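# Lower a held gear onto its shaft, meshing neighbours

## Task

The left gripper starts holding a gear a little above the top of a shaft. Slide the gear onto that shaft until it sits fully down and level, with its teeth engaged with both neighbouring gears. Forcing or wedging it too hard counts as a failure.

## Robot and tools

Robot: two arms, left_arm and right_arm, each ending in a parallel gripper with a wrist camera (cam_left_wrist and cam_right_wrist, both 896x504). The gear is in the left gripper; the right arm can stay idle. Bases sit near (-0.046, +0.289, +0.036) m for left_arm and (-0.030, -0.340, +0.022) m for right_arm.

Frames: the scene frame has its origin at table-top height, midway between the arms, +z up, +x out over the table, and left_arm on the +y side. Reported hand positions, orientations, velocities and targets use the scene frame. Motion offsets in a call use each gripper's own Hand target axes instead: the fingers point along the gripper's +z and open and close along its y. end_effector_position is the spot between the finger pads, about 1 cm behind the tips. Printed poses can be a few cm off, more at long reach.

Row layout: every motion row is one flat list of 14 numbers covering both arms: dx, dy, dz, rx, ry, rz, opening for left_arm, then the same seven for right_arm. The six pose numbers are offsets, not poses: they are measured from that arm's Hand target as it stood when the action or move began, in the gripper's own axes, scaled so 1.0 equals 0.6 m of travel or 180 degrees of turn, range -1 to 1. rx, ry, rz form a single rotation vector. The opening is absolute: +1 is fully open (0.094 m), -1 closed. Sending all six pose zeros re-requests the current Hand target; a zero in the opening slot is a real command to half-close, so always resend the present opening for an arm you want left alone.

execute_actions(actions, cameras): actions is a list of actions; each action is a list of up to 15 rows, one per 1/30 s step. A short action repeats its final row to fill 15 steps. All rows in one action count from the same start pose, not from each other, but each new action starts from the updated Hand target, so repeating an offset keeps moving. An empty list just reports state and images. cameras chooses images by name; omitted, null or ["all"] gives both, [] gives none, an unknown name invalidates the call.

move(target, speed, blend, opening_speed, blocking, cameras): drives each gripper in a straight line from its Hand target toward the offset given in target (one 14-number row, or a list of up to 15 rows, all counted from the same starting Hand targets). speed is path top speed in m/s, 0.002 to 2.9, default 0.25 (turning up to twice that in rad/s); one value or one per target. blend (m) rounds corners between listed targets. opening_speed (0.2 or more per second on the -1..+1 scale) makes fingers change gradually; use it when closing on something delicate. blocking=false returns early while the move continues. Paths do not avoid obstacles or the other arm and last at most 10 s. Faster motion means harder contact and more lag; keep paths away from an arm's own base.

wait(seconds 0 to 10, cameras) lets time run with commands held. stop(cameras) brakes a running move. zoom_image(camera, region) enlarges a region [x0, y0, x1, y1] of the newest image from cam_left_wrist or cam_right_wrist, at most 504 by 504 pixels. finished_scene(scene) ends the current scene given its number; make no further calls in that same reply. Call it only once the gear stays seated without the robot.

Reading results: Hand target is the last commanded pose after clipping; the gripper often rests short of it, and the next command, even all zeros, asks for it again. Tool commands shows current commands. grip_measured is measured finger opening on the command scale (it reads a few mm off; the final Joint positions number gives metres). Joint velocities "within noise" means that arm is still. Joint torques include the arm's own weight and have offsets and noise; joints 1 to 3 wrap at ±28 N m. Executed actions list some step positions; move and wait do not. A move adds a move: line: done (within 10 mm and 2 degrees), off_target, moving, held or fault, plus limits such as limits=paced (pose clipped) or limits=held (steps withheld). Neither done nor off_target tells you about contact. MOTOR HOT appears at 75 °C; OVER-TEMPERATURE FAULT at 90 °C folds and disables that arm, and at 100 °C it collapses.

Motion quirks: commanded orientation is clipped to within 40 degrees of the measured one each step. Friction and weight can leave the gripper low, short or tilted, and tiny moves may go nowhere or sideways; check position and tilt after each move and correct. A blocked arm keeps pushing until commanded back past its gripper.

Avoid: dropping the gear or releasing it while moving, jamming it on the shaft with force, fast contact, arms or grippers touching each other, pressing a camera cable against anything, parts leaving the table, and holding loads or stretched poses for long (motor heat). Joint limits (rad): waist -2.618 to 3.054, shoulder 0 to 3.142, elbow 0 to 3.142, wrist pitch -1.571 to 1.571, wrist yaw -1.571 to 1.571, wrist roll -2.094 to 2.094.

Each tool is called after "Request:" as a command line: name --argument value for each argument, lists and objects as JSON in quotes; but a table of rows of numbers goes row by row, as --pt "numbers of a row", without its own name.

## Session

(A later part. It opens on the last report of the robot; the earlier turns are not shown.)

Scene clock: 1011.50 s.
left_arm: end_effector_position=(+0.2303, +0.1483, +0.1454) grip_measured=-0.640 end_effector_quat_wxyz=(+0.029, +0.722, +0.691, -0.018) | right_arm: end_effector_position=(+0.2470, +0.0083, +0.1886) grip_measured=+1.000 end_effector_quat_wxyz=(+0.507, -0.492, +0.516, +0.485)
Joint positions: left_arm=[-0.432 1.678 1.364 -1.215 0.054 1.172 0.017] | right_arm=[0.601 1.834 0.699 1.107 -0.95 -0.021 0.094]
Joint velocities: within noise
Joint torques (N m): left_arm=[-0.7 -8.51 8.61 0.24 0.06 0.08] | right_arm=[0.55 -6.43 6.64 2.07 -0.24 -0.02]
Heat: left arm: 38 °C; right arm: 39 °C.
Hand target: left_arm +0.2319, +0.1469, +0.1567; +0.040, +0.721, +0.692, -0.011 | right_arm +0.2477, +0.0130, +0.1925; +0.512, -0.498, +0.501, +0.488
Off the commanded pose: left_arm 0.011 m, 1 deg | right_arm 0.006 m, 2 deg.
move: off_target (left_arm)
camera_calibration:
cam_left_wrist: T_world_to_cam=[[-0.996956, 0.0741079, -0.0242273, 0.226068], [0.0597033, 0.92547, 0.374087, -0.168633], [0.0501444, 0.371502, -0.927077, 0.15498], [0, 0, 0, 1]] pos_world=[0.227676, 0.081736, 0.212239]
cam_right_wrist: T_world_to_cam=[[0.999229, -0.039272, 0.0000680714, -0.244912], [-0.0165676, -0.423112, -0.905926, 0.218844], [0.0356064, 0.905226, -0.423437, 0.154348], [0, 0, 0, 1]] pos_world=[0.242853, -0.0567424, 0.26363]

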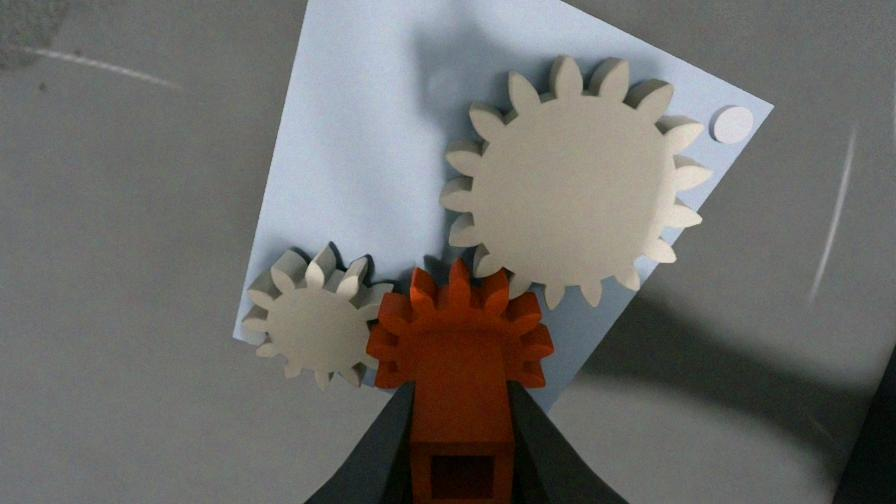

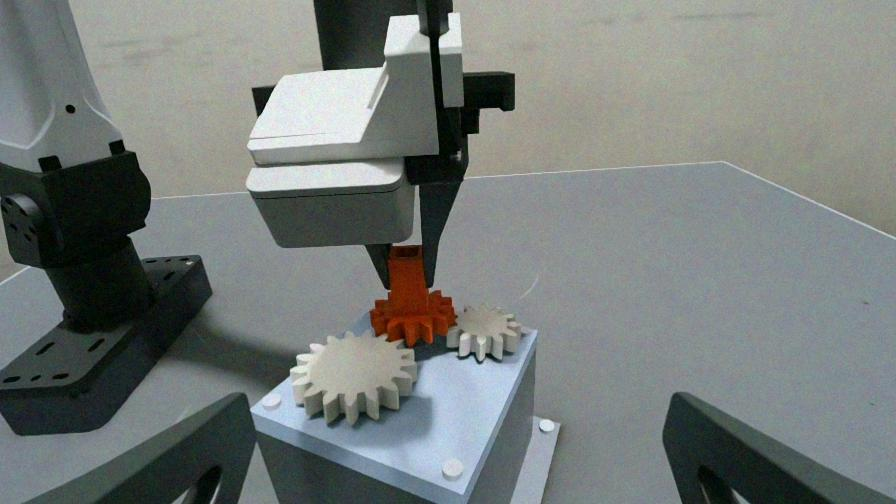

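Request:
move --target '[0.0033,0.002,0.026,0.0215,-0.0104,-0.002,-1,0,0,0,0,0,0,1]' --speed 0.05

Request:
move --target '[0,0,0.005,0,0,0,-1,0,0,0,0,0,0,1]' --speed 0.05

Request:
zoom_image --camera "cam_right_wrist" --region '[365, 270, 485, 370]'

Request:
zoom_image --camera "cam_left_wrist" --region '[245, 240, 405, 405]'

Request:
zoom_image --camera "cam_left_wrist" --region '[350, 250, 570, 400]'

Scene clock: 1043.77 s.
left_arm: end_effector_position=(+0.2311, +0.1492, +0.1373) grip_measured=-0.640 end_effector_quat_wxyz=(+0.023, +0.718, +0.695, -0.041) | right_arm: end_effector_position=(+0.2470, +0.0083, +0.1886) grip_measured=+1.000 end_effector_quat_wxyz=(+0.507, -0.492, +0.516, +0.485)
Joint positions: left_arm=[-0.406 1.709 1.365 -1.215 0.093 1.187 0.017] | right_arm=[0.601 1.834 0.699 1.107 -0.95 -0.021 0.094]
Joint velocities: within noise
Joint torques (N m): left_arm=[0.32 -6.45 8.59 0.21 0.27 0.25] | right_arm=[0.65 -6.34 6.63 2.06 -0.21 -0.03]
Heat: left arm: 39 °C; right arm: 39 °C.
Hand target: left_arm +0.2338, +0.1477, +0.1410; +0.027, +0.719, +0.693, -0.046 | right_arm +0.2477, +0.0130, +0.1925; +0.512, -0.498, +0.501, +0.488
Off the commanded pose: left_arm 0.005 m, 1 deg | right_arm 0.006 m, 2 deg.
move: done
camera_calibration:
cam_left_wrist: T_world_to_cam=[[-0.997801, 0.0643919, 0.0157375, 0.22279], [0.0658246, 0.93451, 0.349798, -0.165909], [0.00781731, 0.350064, -0.936693, 0.161297], [0, 0, 0, 1]] pos_world=[0.23196, 0.0842328, 0.205614]
cam_right_wrist: T_world_to_cam=[[0.999229, -0.039272, 0.0000680714, -0.244912], [-0.0165676, -0.423112, -0.905926, 0.218844], [0.0356064, 0.905226, -0.423437, 0.154348], [0, 0, 0, 1]] pos_world=[0.242853, -0.0567424, 0.26363]

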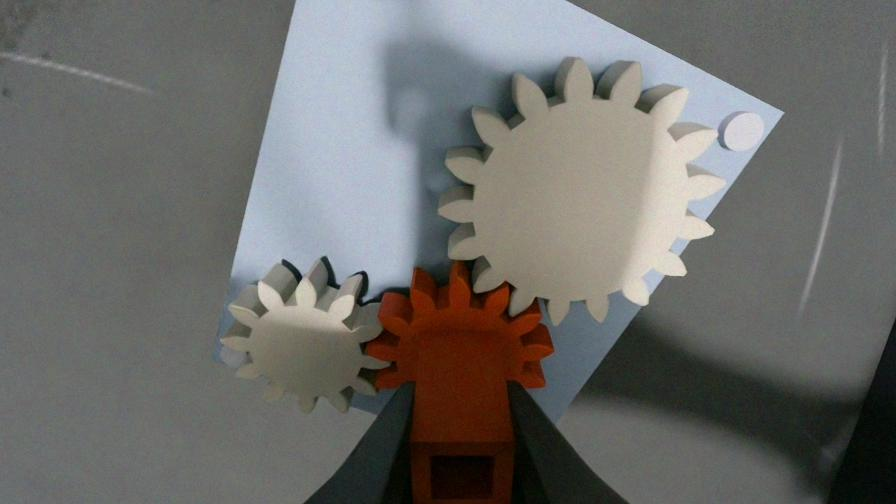

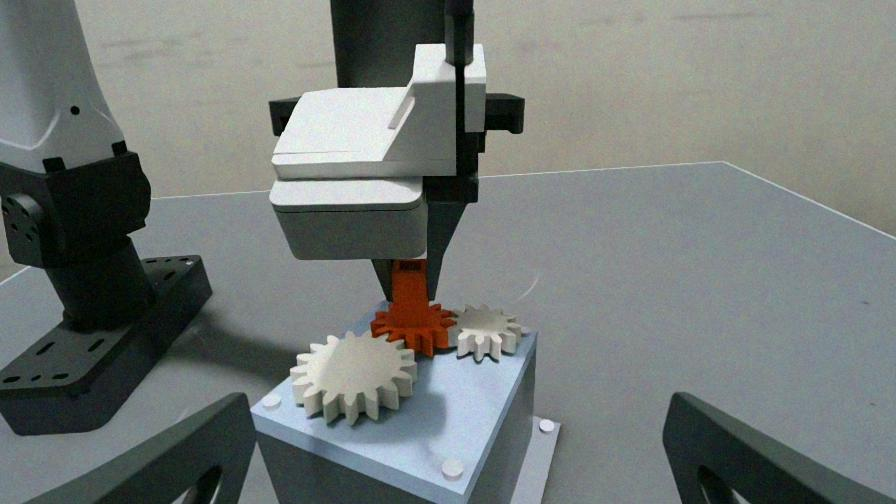

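Scene clock: 1044.47 s.
left_arm: end_effector_position=(+0.2311, +0.1492, +0.1373) grip_measured=-0.640 end_effector_quat_wxyz=(+0.023, +0.718, +0.694, -0.041) | right_arm: end_effector_position=(+0.2470, +0.0083, +0.1886) grip_measured=+1.000 end_effector_quat_wxyz=(+0.507, -0.492, +0.516, +0.485)
Joint positions: left_arm=[-0.406 1.709 1.365 -1.215 0.093 1.188 0.017] | right_arm=[0.601 1.834 0.699 1.107 -0.95 -0.021 0.094]
Joint velocities: within noise
Joint torques (N m): left_arm=[0.21 -6.27 7.68 0.34 0.28 0.26] | right_arm=[0.55 -6.34 6.72 2.06 -0.23 -0.05]
Heat: left arm: 39 °C; right arm: 39 °C.
Hand target: left_arm +0.2337, +0.1474, +0.1380; +0.027, +0.719, +0.692, -0.046 | right_arm +0.2477, +0.0130, +0.1925; +0.512, -0.498, +0.501, +0.488
Off the commanded pose: left_arm 0.003 m, 1 deg | right_arm 0.006 m, 2 deg.
move: done
camera_calibration:
cam_left_wrist: T_world_to_cam=[[-0.997779, 0.0647422, 0.015657, 0.222673], [0.0661244, 0.934486, 0.349805, -0.165971], [0.00801591, 0.350064, -0.936692, 0.161252], [0, 0, 0, 1]] pos_world=[0.23186, 0.0842326, 0.205614]
cam_right_wrist: T_world_to_cam=[[0.999229, -0.039272, 0.0000680714, -0.244912], [-0.0165676, -0.423112, -0.905926, 0.218844], [0.0356064, 0.905226, -0.423437, 0.154348], [0, 0, 0, 1]] pos_world=[0.242853, -0.0567424, 0.26363]

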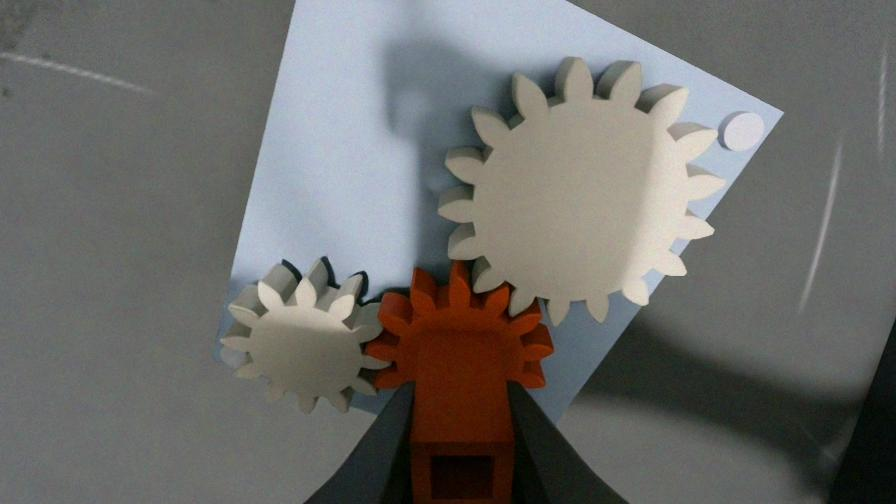

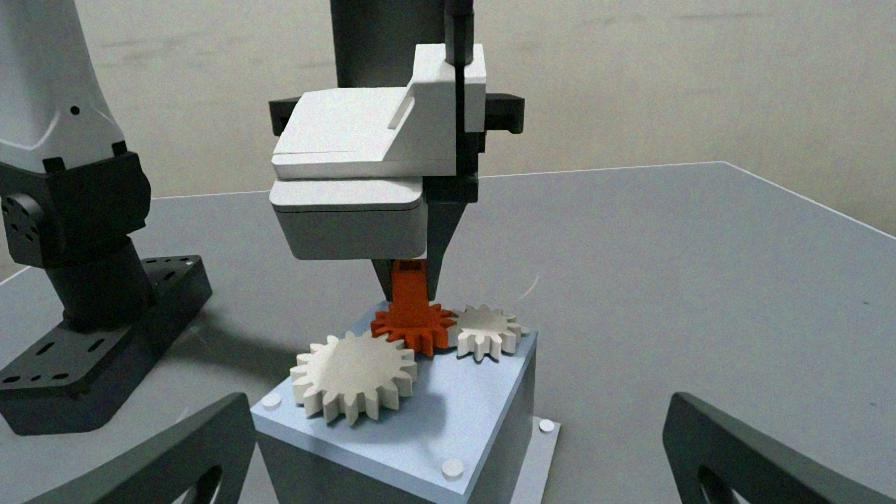

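Scaled by 4.200 from the camera's 896x504 image, which has a finer 1280x720 frame.

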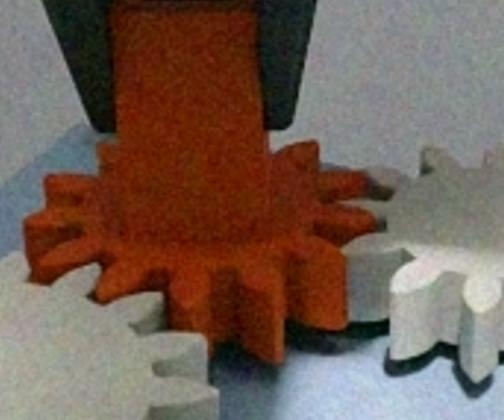

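Scaled by 3.055 from the camera's 896x504 image, which has a finer 1280x720 frame.

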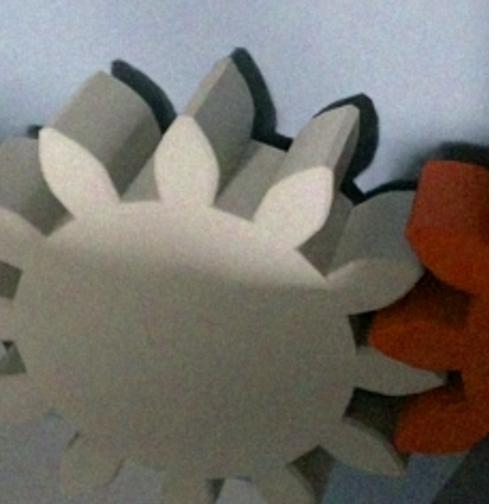

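Scaled by 2.291 from the camera's 896x504 image, which has a finer 1280x720 frame.

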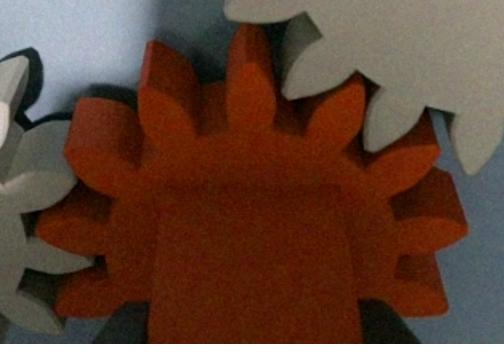

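Dropped in, meshing both. Press further.

Request:
move --target '[0,0,0.0075,0,0,0,-1,0,0,0,0,0,0,1]' --speed 0.05 --cameras '[]'

Request:
move --target '[0,0,0.0075,0,0,0,-1,0,0,0,0,0,0,1]' --speed 0.05

Request:
zoom_image --camera "cam_right_wrist" --region '[365, 270, 485, 370]'

Scene clock: 1051.77 s.
left_arm: end_effector_position=(+0.2312, +0.1490, +0.1363) grip_measured=-0.640 end_effector_quat_wxyz=(+0.022, +0.718, +0.694, -0.042) | right_arm: end_effector_position=(+0.2470, +0.0083, +0.1886) grip_measured=+1.000 end_effector_quat_wxyz=(+0.507, -0.492, +0.516, +0.485)
Joint positions: left_arm=[-0.406 1.712 1.365 -1.214 0.094 1.188 0.017] | right_arm=[0.601 1.834 0.699 1.107 -0.95 -0.021 0.094]
Joint velocities: within noise
Joint torques (N m): left_arm=[0.03 -6.39 6.26 0.53 0.27 0.26] | right_arm=[0.65 -6.31 6.68 2.08 -0.24 -0.03]
Heat: left arm: 39 °C; right arm: 39 °C.
Hand target: left_arm +0.2335, +0.1470, +0.1335; +0.027, +0.719, +0.692, -0.046 | right_arm +0.2477, +0.0130, +0.1925; +0.512, -0.498, +0.501, +0.488
Off the commanded pose: left_arm 0.004 m, 1 deg | right_arm 0.006 m, 2 deg.
move: done
No camera images: "cameras" was empty.

Scene clock: 1052.47 s.
left_arm: end_effector_position=(+0.2310, +0.1483, +0.1361) grip_measured=-0.640 end_effector_quat_wxyz=(+0.023, +0.718, +0.694, -0.043) | right_arm: end_effector_position=(+0.2470, +0.0083, +0.1886) grip_measured=+1.000 end_effector_quat_wxyz=(+0.507, -0.492, +0.516, +0.485)
Joint positions: left_arm=[-0.406 1.712 1.364 -1.212 0.098 1.188 0.017] | right_arm=[0.601 1.834 0.699 1.107 -0.95 -0.021 0.094]
Joint velocities: within noise
Joint torques (N m): left_arm=[-0.02 -6.17 4.98 0.68 0.21 0.24] | right_arm=[0.66 -6.34 6.61 2.06 -0.21 -0.02]
Heat: left arm: 39 °C; right arm: 39 °C.
Hand target: left_arm +0.2335, +0.1464, +0.1291; +0.027, +0.719, +0.692, -0.046 | right_arm +0.2477, +0.0130, +0.1925; +0.512, -0.498, +0.501, +0.488
Off the commanded pose: left_arm 0.008 m, 1 deg | right_arm 0.006 m, 2 deg.
move: done
camera_calibration:
cam_left_wrist: T_world_to_cam=[[-0.997709, 0.0648843, 0.0191763, 0.222182], [0.0675083, 0.935777, 0.346069, -0.164677], [0.00450973, 0.346571, -0.938013, 0.162027], [0, 0, 0, 1]] pos_world=[0.232059, 0.0835311, 0.204712]
cam_right_wrist: T_world_to_cam=[[0.999229, -0.039272, 0.0000680714, -0.244912], [-0.0165676, -0.423112, -0.905926, 0.218844], [0.0356064, 0.905226, -0.423437, 0.154348], [0, 0, 0, 1]] pos_world=[0.242853, -0.0567424, 0.26363]

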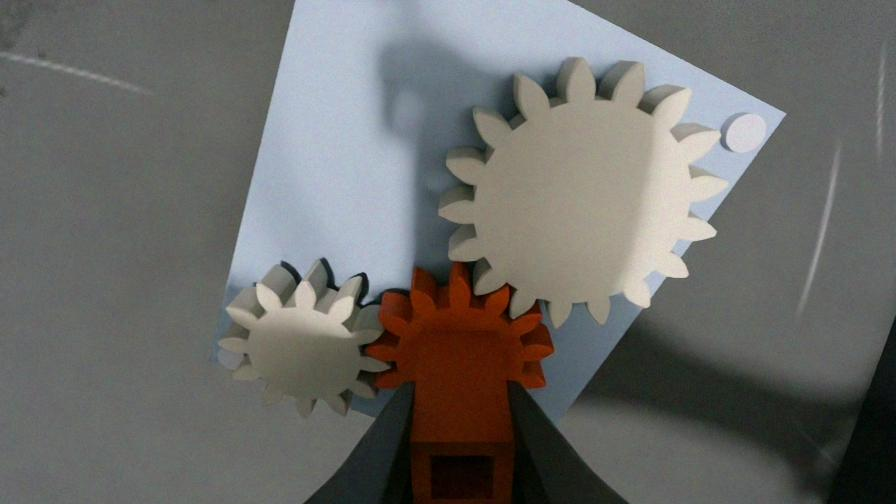

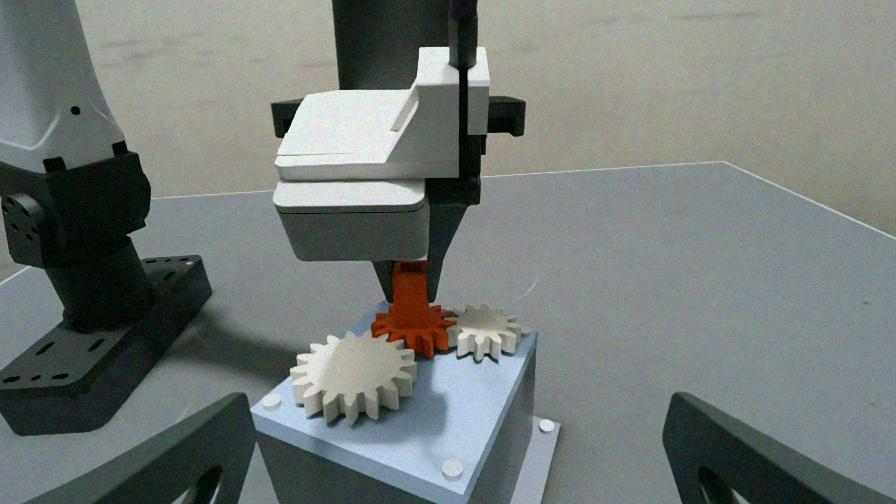

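Scaled by 4.200 from the camera's 896x504 image, which has a finer 1280x720 frame.

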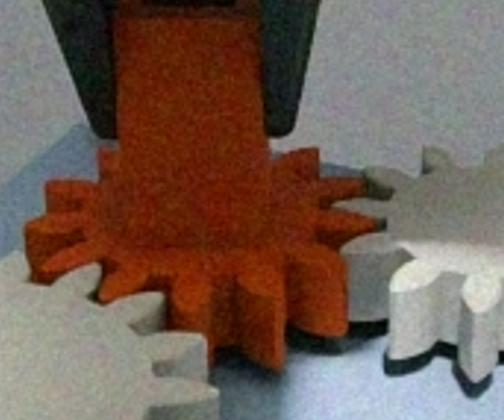

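Request:
move --target '[0,0,0.007,0,0,0,-1,0,0,0,0,0,0,1]' --speed 0.05

Request:
zoom_image --camera "cam_right_wrist" --region '[365, 270, 485, 370]'

Request:
zoom_image --camera "cam_left_wrist" --region '[350, 250, 570, 400]'

Scene clock: 1062.10 s.
left_arm: end_effector_position=(+0.2310, +0.1483, +0.1357) grip_measured=-0.640 end_effector_quat_wxyz=(+0.023, +0.718, +0.694, -0.043) | right_arm: end_effector_position=(+0.2470, +0.0083, +0.1886) grip_measured=+1.000 end_effector_quat_wxyz=(+0.507, -0.492, +0.516, +0.485)
Joint positions: left_arm=[-0.406 1.712 1.362 -1.211 0.098 1.188 0.017] | right_arm=[0.601 1.834 0.699 1.107 -0.95 -0.021 0.094]
Joint velocities: within noise
Joint torques (N m): left_arm=[-0.2 -6.09 3.84 0.87 0.21 0.24] | right_arm=[0.5 -6.32 6.57 2.08 -0.25 -0.02]
Heat: left arm: 38 °C; right arm: 39 °C.
Hand target: left_arm +0.2334, +0.1460, +0.1249; +0.027, +0.719, +0.692, -0.046 | right_arm +0.2477, +0.0130, +0.1925; +0.512, -0.498, +0.501, +0.488
Off the commanded pose: left_arm 0.011 m, 1 deg | right_arm 0.006 m, 2 deg.
move: off_target (left_arm)
camera_calibration:
cam_left_wrist: T_world_to_cam=[[-0.997709, 0.0648843, 0.0191763, 0.222189], [0.0675083, 0.935777, 0.346069, -0.164539], [0.00450973, 0.346571, -0.938013, 0.161651], [0, 0, 0, 1]] pos_world=[0.232059, 0.0835311, 0.204312]
cam_right_wrist: T_world_to_cam=[[0.999229, -0.039272, 0.0000680714, -0.244912], [-0.0165676, -0.423112, -0.905926, 0.218844], [0.0356064, 0.905226, -0.423437, 0.154348], [0, 0, 0, 1]] pos_world=[0.242853, -0.0567424, 0.26363]

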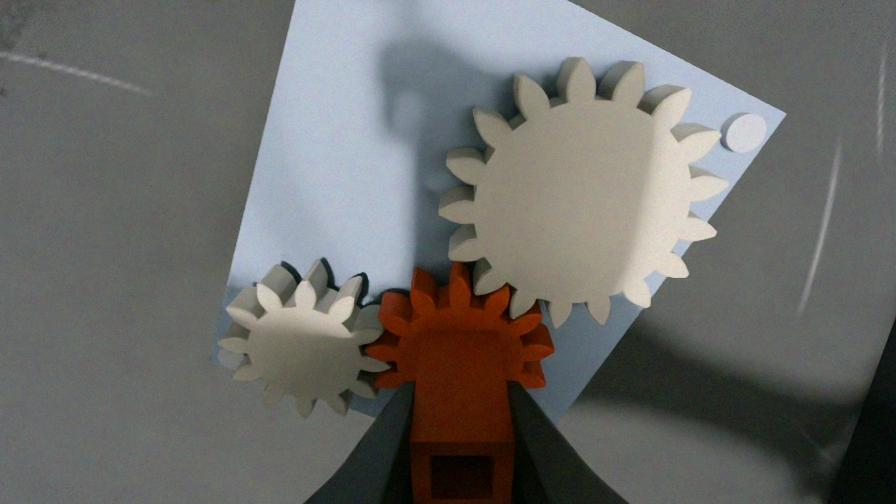

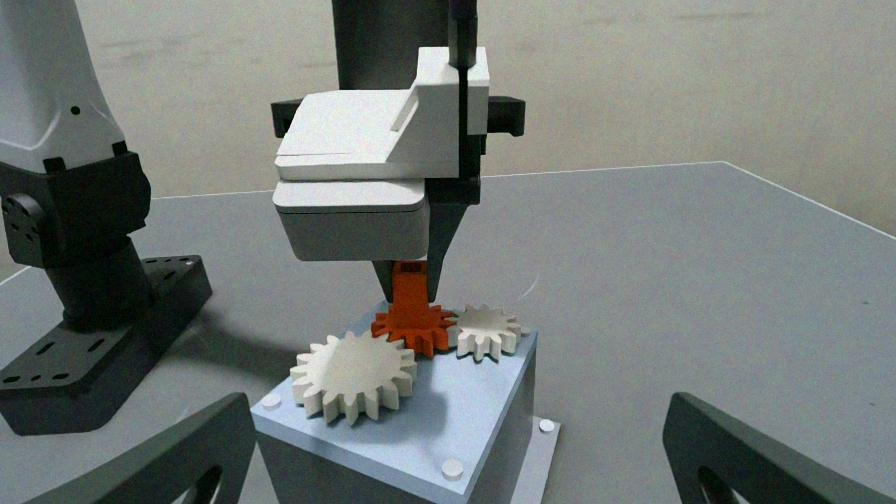

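Scaled by 4.200 from the camera's 896x504 image, which has a finer 1280x720 frame.

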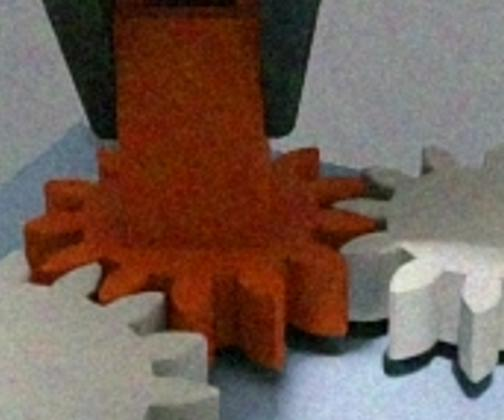

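Scaled by 2.291 from the camera's 896x504 image, which has a finer 1280x720 frame.

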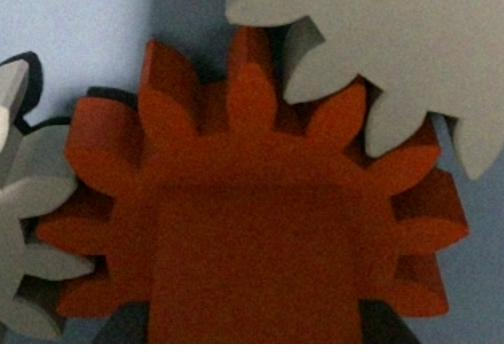

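Request:
move --target '[0,0,-0.013,0,0,0,-1,0,0,0,0,0,0,1]' --speed 0.05 --cameras '[]'

Request:
move --target '[0,0,0,0,0,0,-0.35,0,0,0,0,0,0,1]' --opening_speed 0.4

Request:
zoom_image --camera "cam_right_wrist" --region '[365, 270, 485, 370]'

Scene clock: 1070.07 s.
left_arm: end_effector_position=(+0.2309, +0.1483, +0.1357) grip_measured=-0.640 end_effector_quat_wxyz=(+0.023, +0.718, +0.694, -0.044) | right_arm: end_effector_position=(+0.2470, +0.0083, +0.1886) grip_measured=+1.000 end_effector_quat_wxyz=(+0.507, -0.492, +0.516, +0.485)
Joint positions: left_arm=[-0.406 1.712 1.362 -1.211 0.098 1.188 0.017] | right_arm=[0.601 1.834 0.699 1.107 -0.95 -0.021 0.094]
Joint velocities: within noise
Joint torques (N m): left_arm=[0.02 -6.43 6.2 0.51 0.22 0.25] | right_arm=[0.64 -6.26 6.69 2.08 -0.24 -0.02]
Heat: left arm: 37 °C; right arm: 39 °C.
Hand target: left_arm +0.2336, +0.1468, +0.1327; +0.027, +0.719, +0.692, -0.046 | right_arm +0.2477, +0.0130, +0.1925; +0.512, -0.498, +0.501, +0.488
Off the commanded pose: left_arm 0.004 m, 1 deg | right_arm 0.006 m, 2 deg.
move: done
No camera images: "cameras" was empty.

Scene clock: 1071.90 s.
left_arm: end_effector_position=(+0.2311, +0.1483, +0.1349) grip_measured=-0.352 end_effector_quat_wxyz=(+0.022, +0.718, +0.694, -0.044) | right_arm: end_effector_position=(+0.2470, +0.0083, +0.1886) grip_measured=+1.000 end_effector_quat_wxyz=(+0.507, -0.492, +0.516, +0.485)
Joint positions: left_arm=[-0.406 1.715 1.362 -1.21 0.098 1.188 0.03] | right_arm=[0.601 1.834 0.699 1.107 -0.95 -0.021 0.094]
Joint velocities: within noise
Joint torques (N m): left_arm=[0.01 -6.58 6.22 0.5 0.23 0.24] | right_arm=[0.57 -6.34 6.71 2.07 -0.22 -0.02]
Heat: left arm: 36 °C; right arm: 39 °C.
Hand target: left_arm +0.2336, +0.1468, +0.1327; +0.027, +0.719, +0.692, -0.046 | right_arm +0.2477, +0.0130, +0.1925; +0.512, -0.498, +0.501, +0.488
Off the commanded pose: left_arm 0.004 m, 1 deg | right_arm 0.006 m, 2 deg.
move: done
camera_calibration:
cam_left_wrist: T_world_to_cam=[[-0.997662, 0.0649101, 0.0213862, 0.221947], [0.0682965, 0.935445, 0.346812, -0.164488], [0.00250601, 0.347462, -0.937691, 0.161259], [0, 0, 0, 1]] pos_world=[0.232258, 0.0834315, 0.203511]
cam_right_wrist: T_world_to_cam=[[0.999229, -0.039272, 0.0000680714, -0.244912], [-0.0165676, -0.423112, -0.905926, 0.218844], [0.0356064, 0.905226, -0.423437, 0.154348], [0, 0, 0, 1]] pos_world=[0.242853, -0.0567424, 0.26363]

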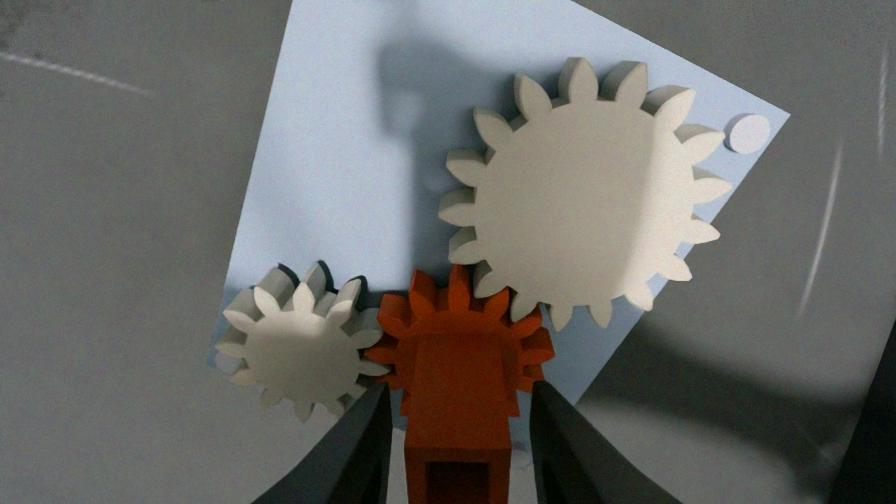

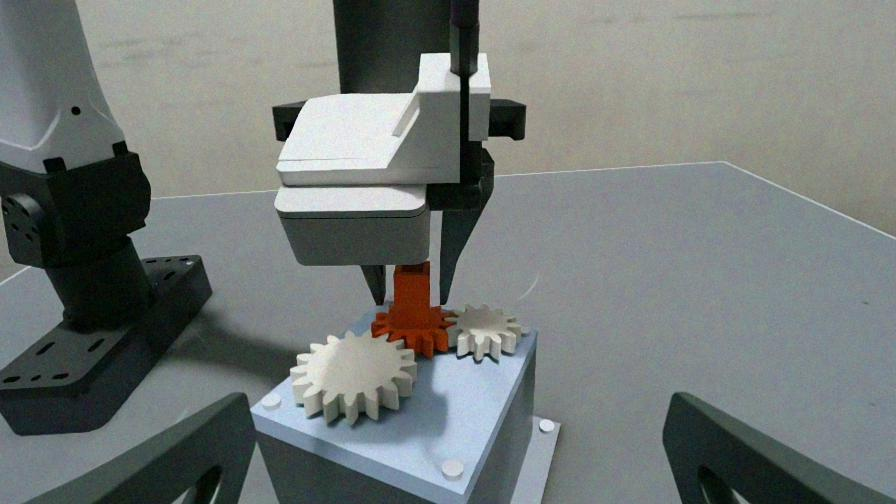

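Scaled by 4.200 from the camera's 896x504 image, which has a finer 1280x720 frame.

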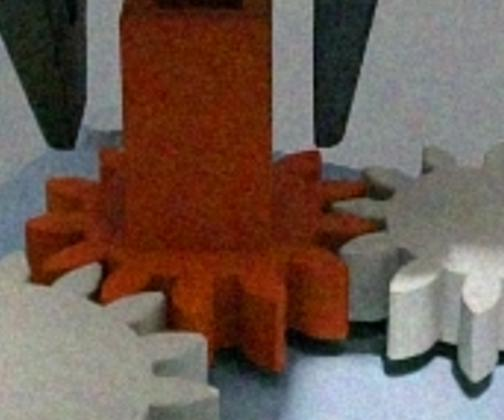

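Flat and level. Retract.

Request:
move --target '[0,0,-0.1,0,0,0,-0.35,0,0,0,0,0,0,1]' --speed 0.12

Request:
zoom_image --camera "cam_right_wrist" --region '[365, 270, 485, 370]'

Scene clock: 1078.07 s.
left_arm: end_effector_position=(+0.2334, +0.1536, +0.1872) grip_measured=-0.352 end_effector_quat_wxyz=(+0.022, +0.718, +0.695, -0.044) | right_arm: end_effector_position=(+0.2470, +0.0083, +0.1886) grip_measured=+1.000 end_effector_quat_wxyz=(+0.507, -0.492, +0.516, +0.485)
Joint positions: left_arm=[-0.387 1.715 1.57 -1.42 0.098 1.206 0.03] | right_arm=[0.601 1.834 0.699 1.107 -0.95 -0.021 0.094]
Joint velocities: within noise
Joint torques (N m): left_arm=[0.21 -6.95 8.55 0.21 0.22 0.27] | right_arm=[0.58 -6.37 6.57 2.06 -0.23 -0.05]
Heat: left arm: 36 °C; right arm: 39 °C.
Hand target: left_arm +0.2353, +0.1531, +0.1923; +0.027, +0.719, +0.693, -0.046 | right_arm +0.2477, +0.0130, +0.1925; +0.512, -0.498, +0.501, +0.488
Off the commanded pose: left_arm 0.006 m, 1 deg | right_arm 0.006 m, 2 deg.
move: done
camera_calibration:
cam_left_wrist: T_world_to_cam=[[-0.997705, 0.0639875, 0.0221373, 0.222881], [0.0676918, 0.935353, 0.347178, -0.187664], [0.00150886, 0.34788, -0.937538, 0.208516], [0, 0, 0, 1]] pos_world=[0.234758, 0.0887322, 0.255711]
cam_right_wrist: T_world_to_cam=[[0.999229, -0.039272, 0.0000680714, -0.244912], [-0.0165676, -0.423112, -0.905926, 0.218844], [0.0356064, 0.905226, -0.423437, 0.154348], [0, 0, 0, 1]] pos_world=[0.242853, -0.0567424, 0.26363]

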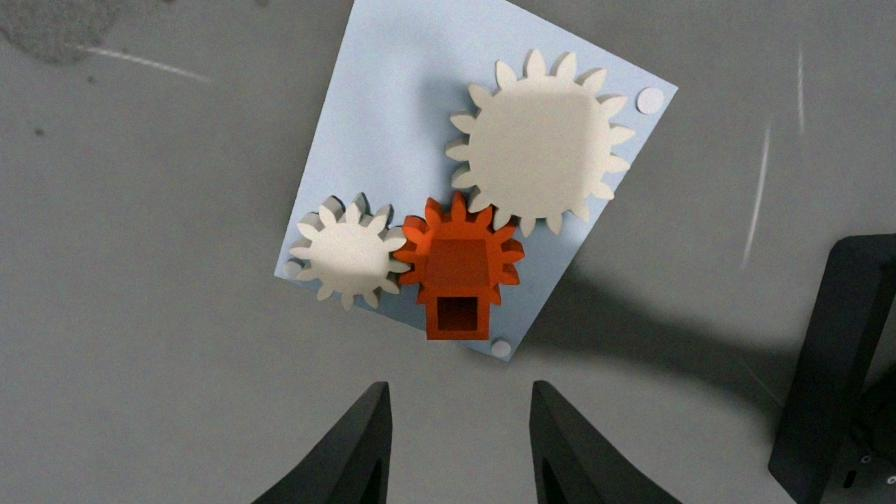

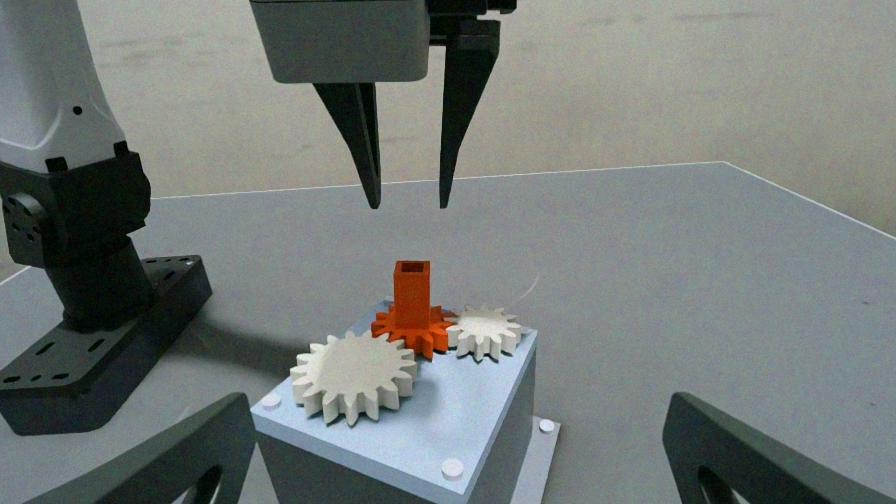

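Scaled by 4.200 from the camera's 896x504 image, which has a finer 1280x720 frame.

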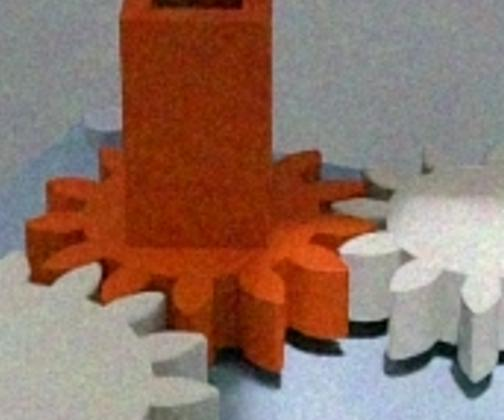

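Request:
finished_scene --scene 3

The scene is finished: the task was done.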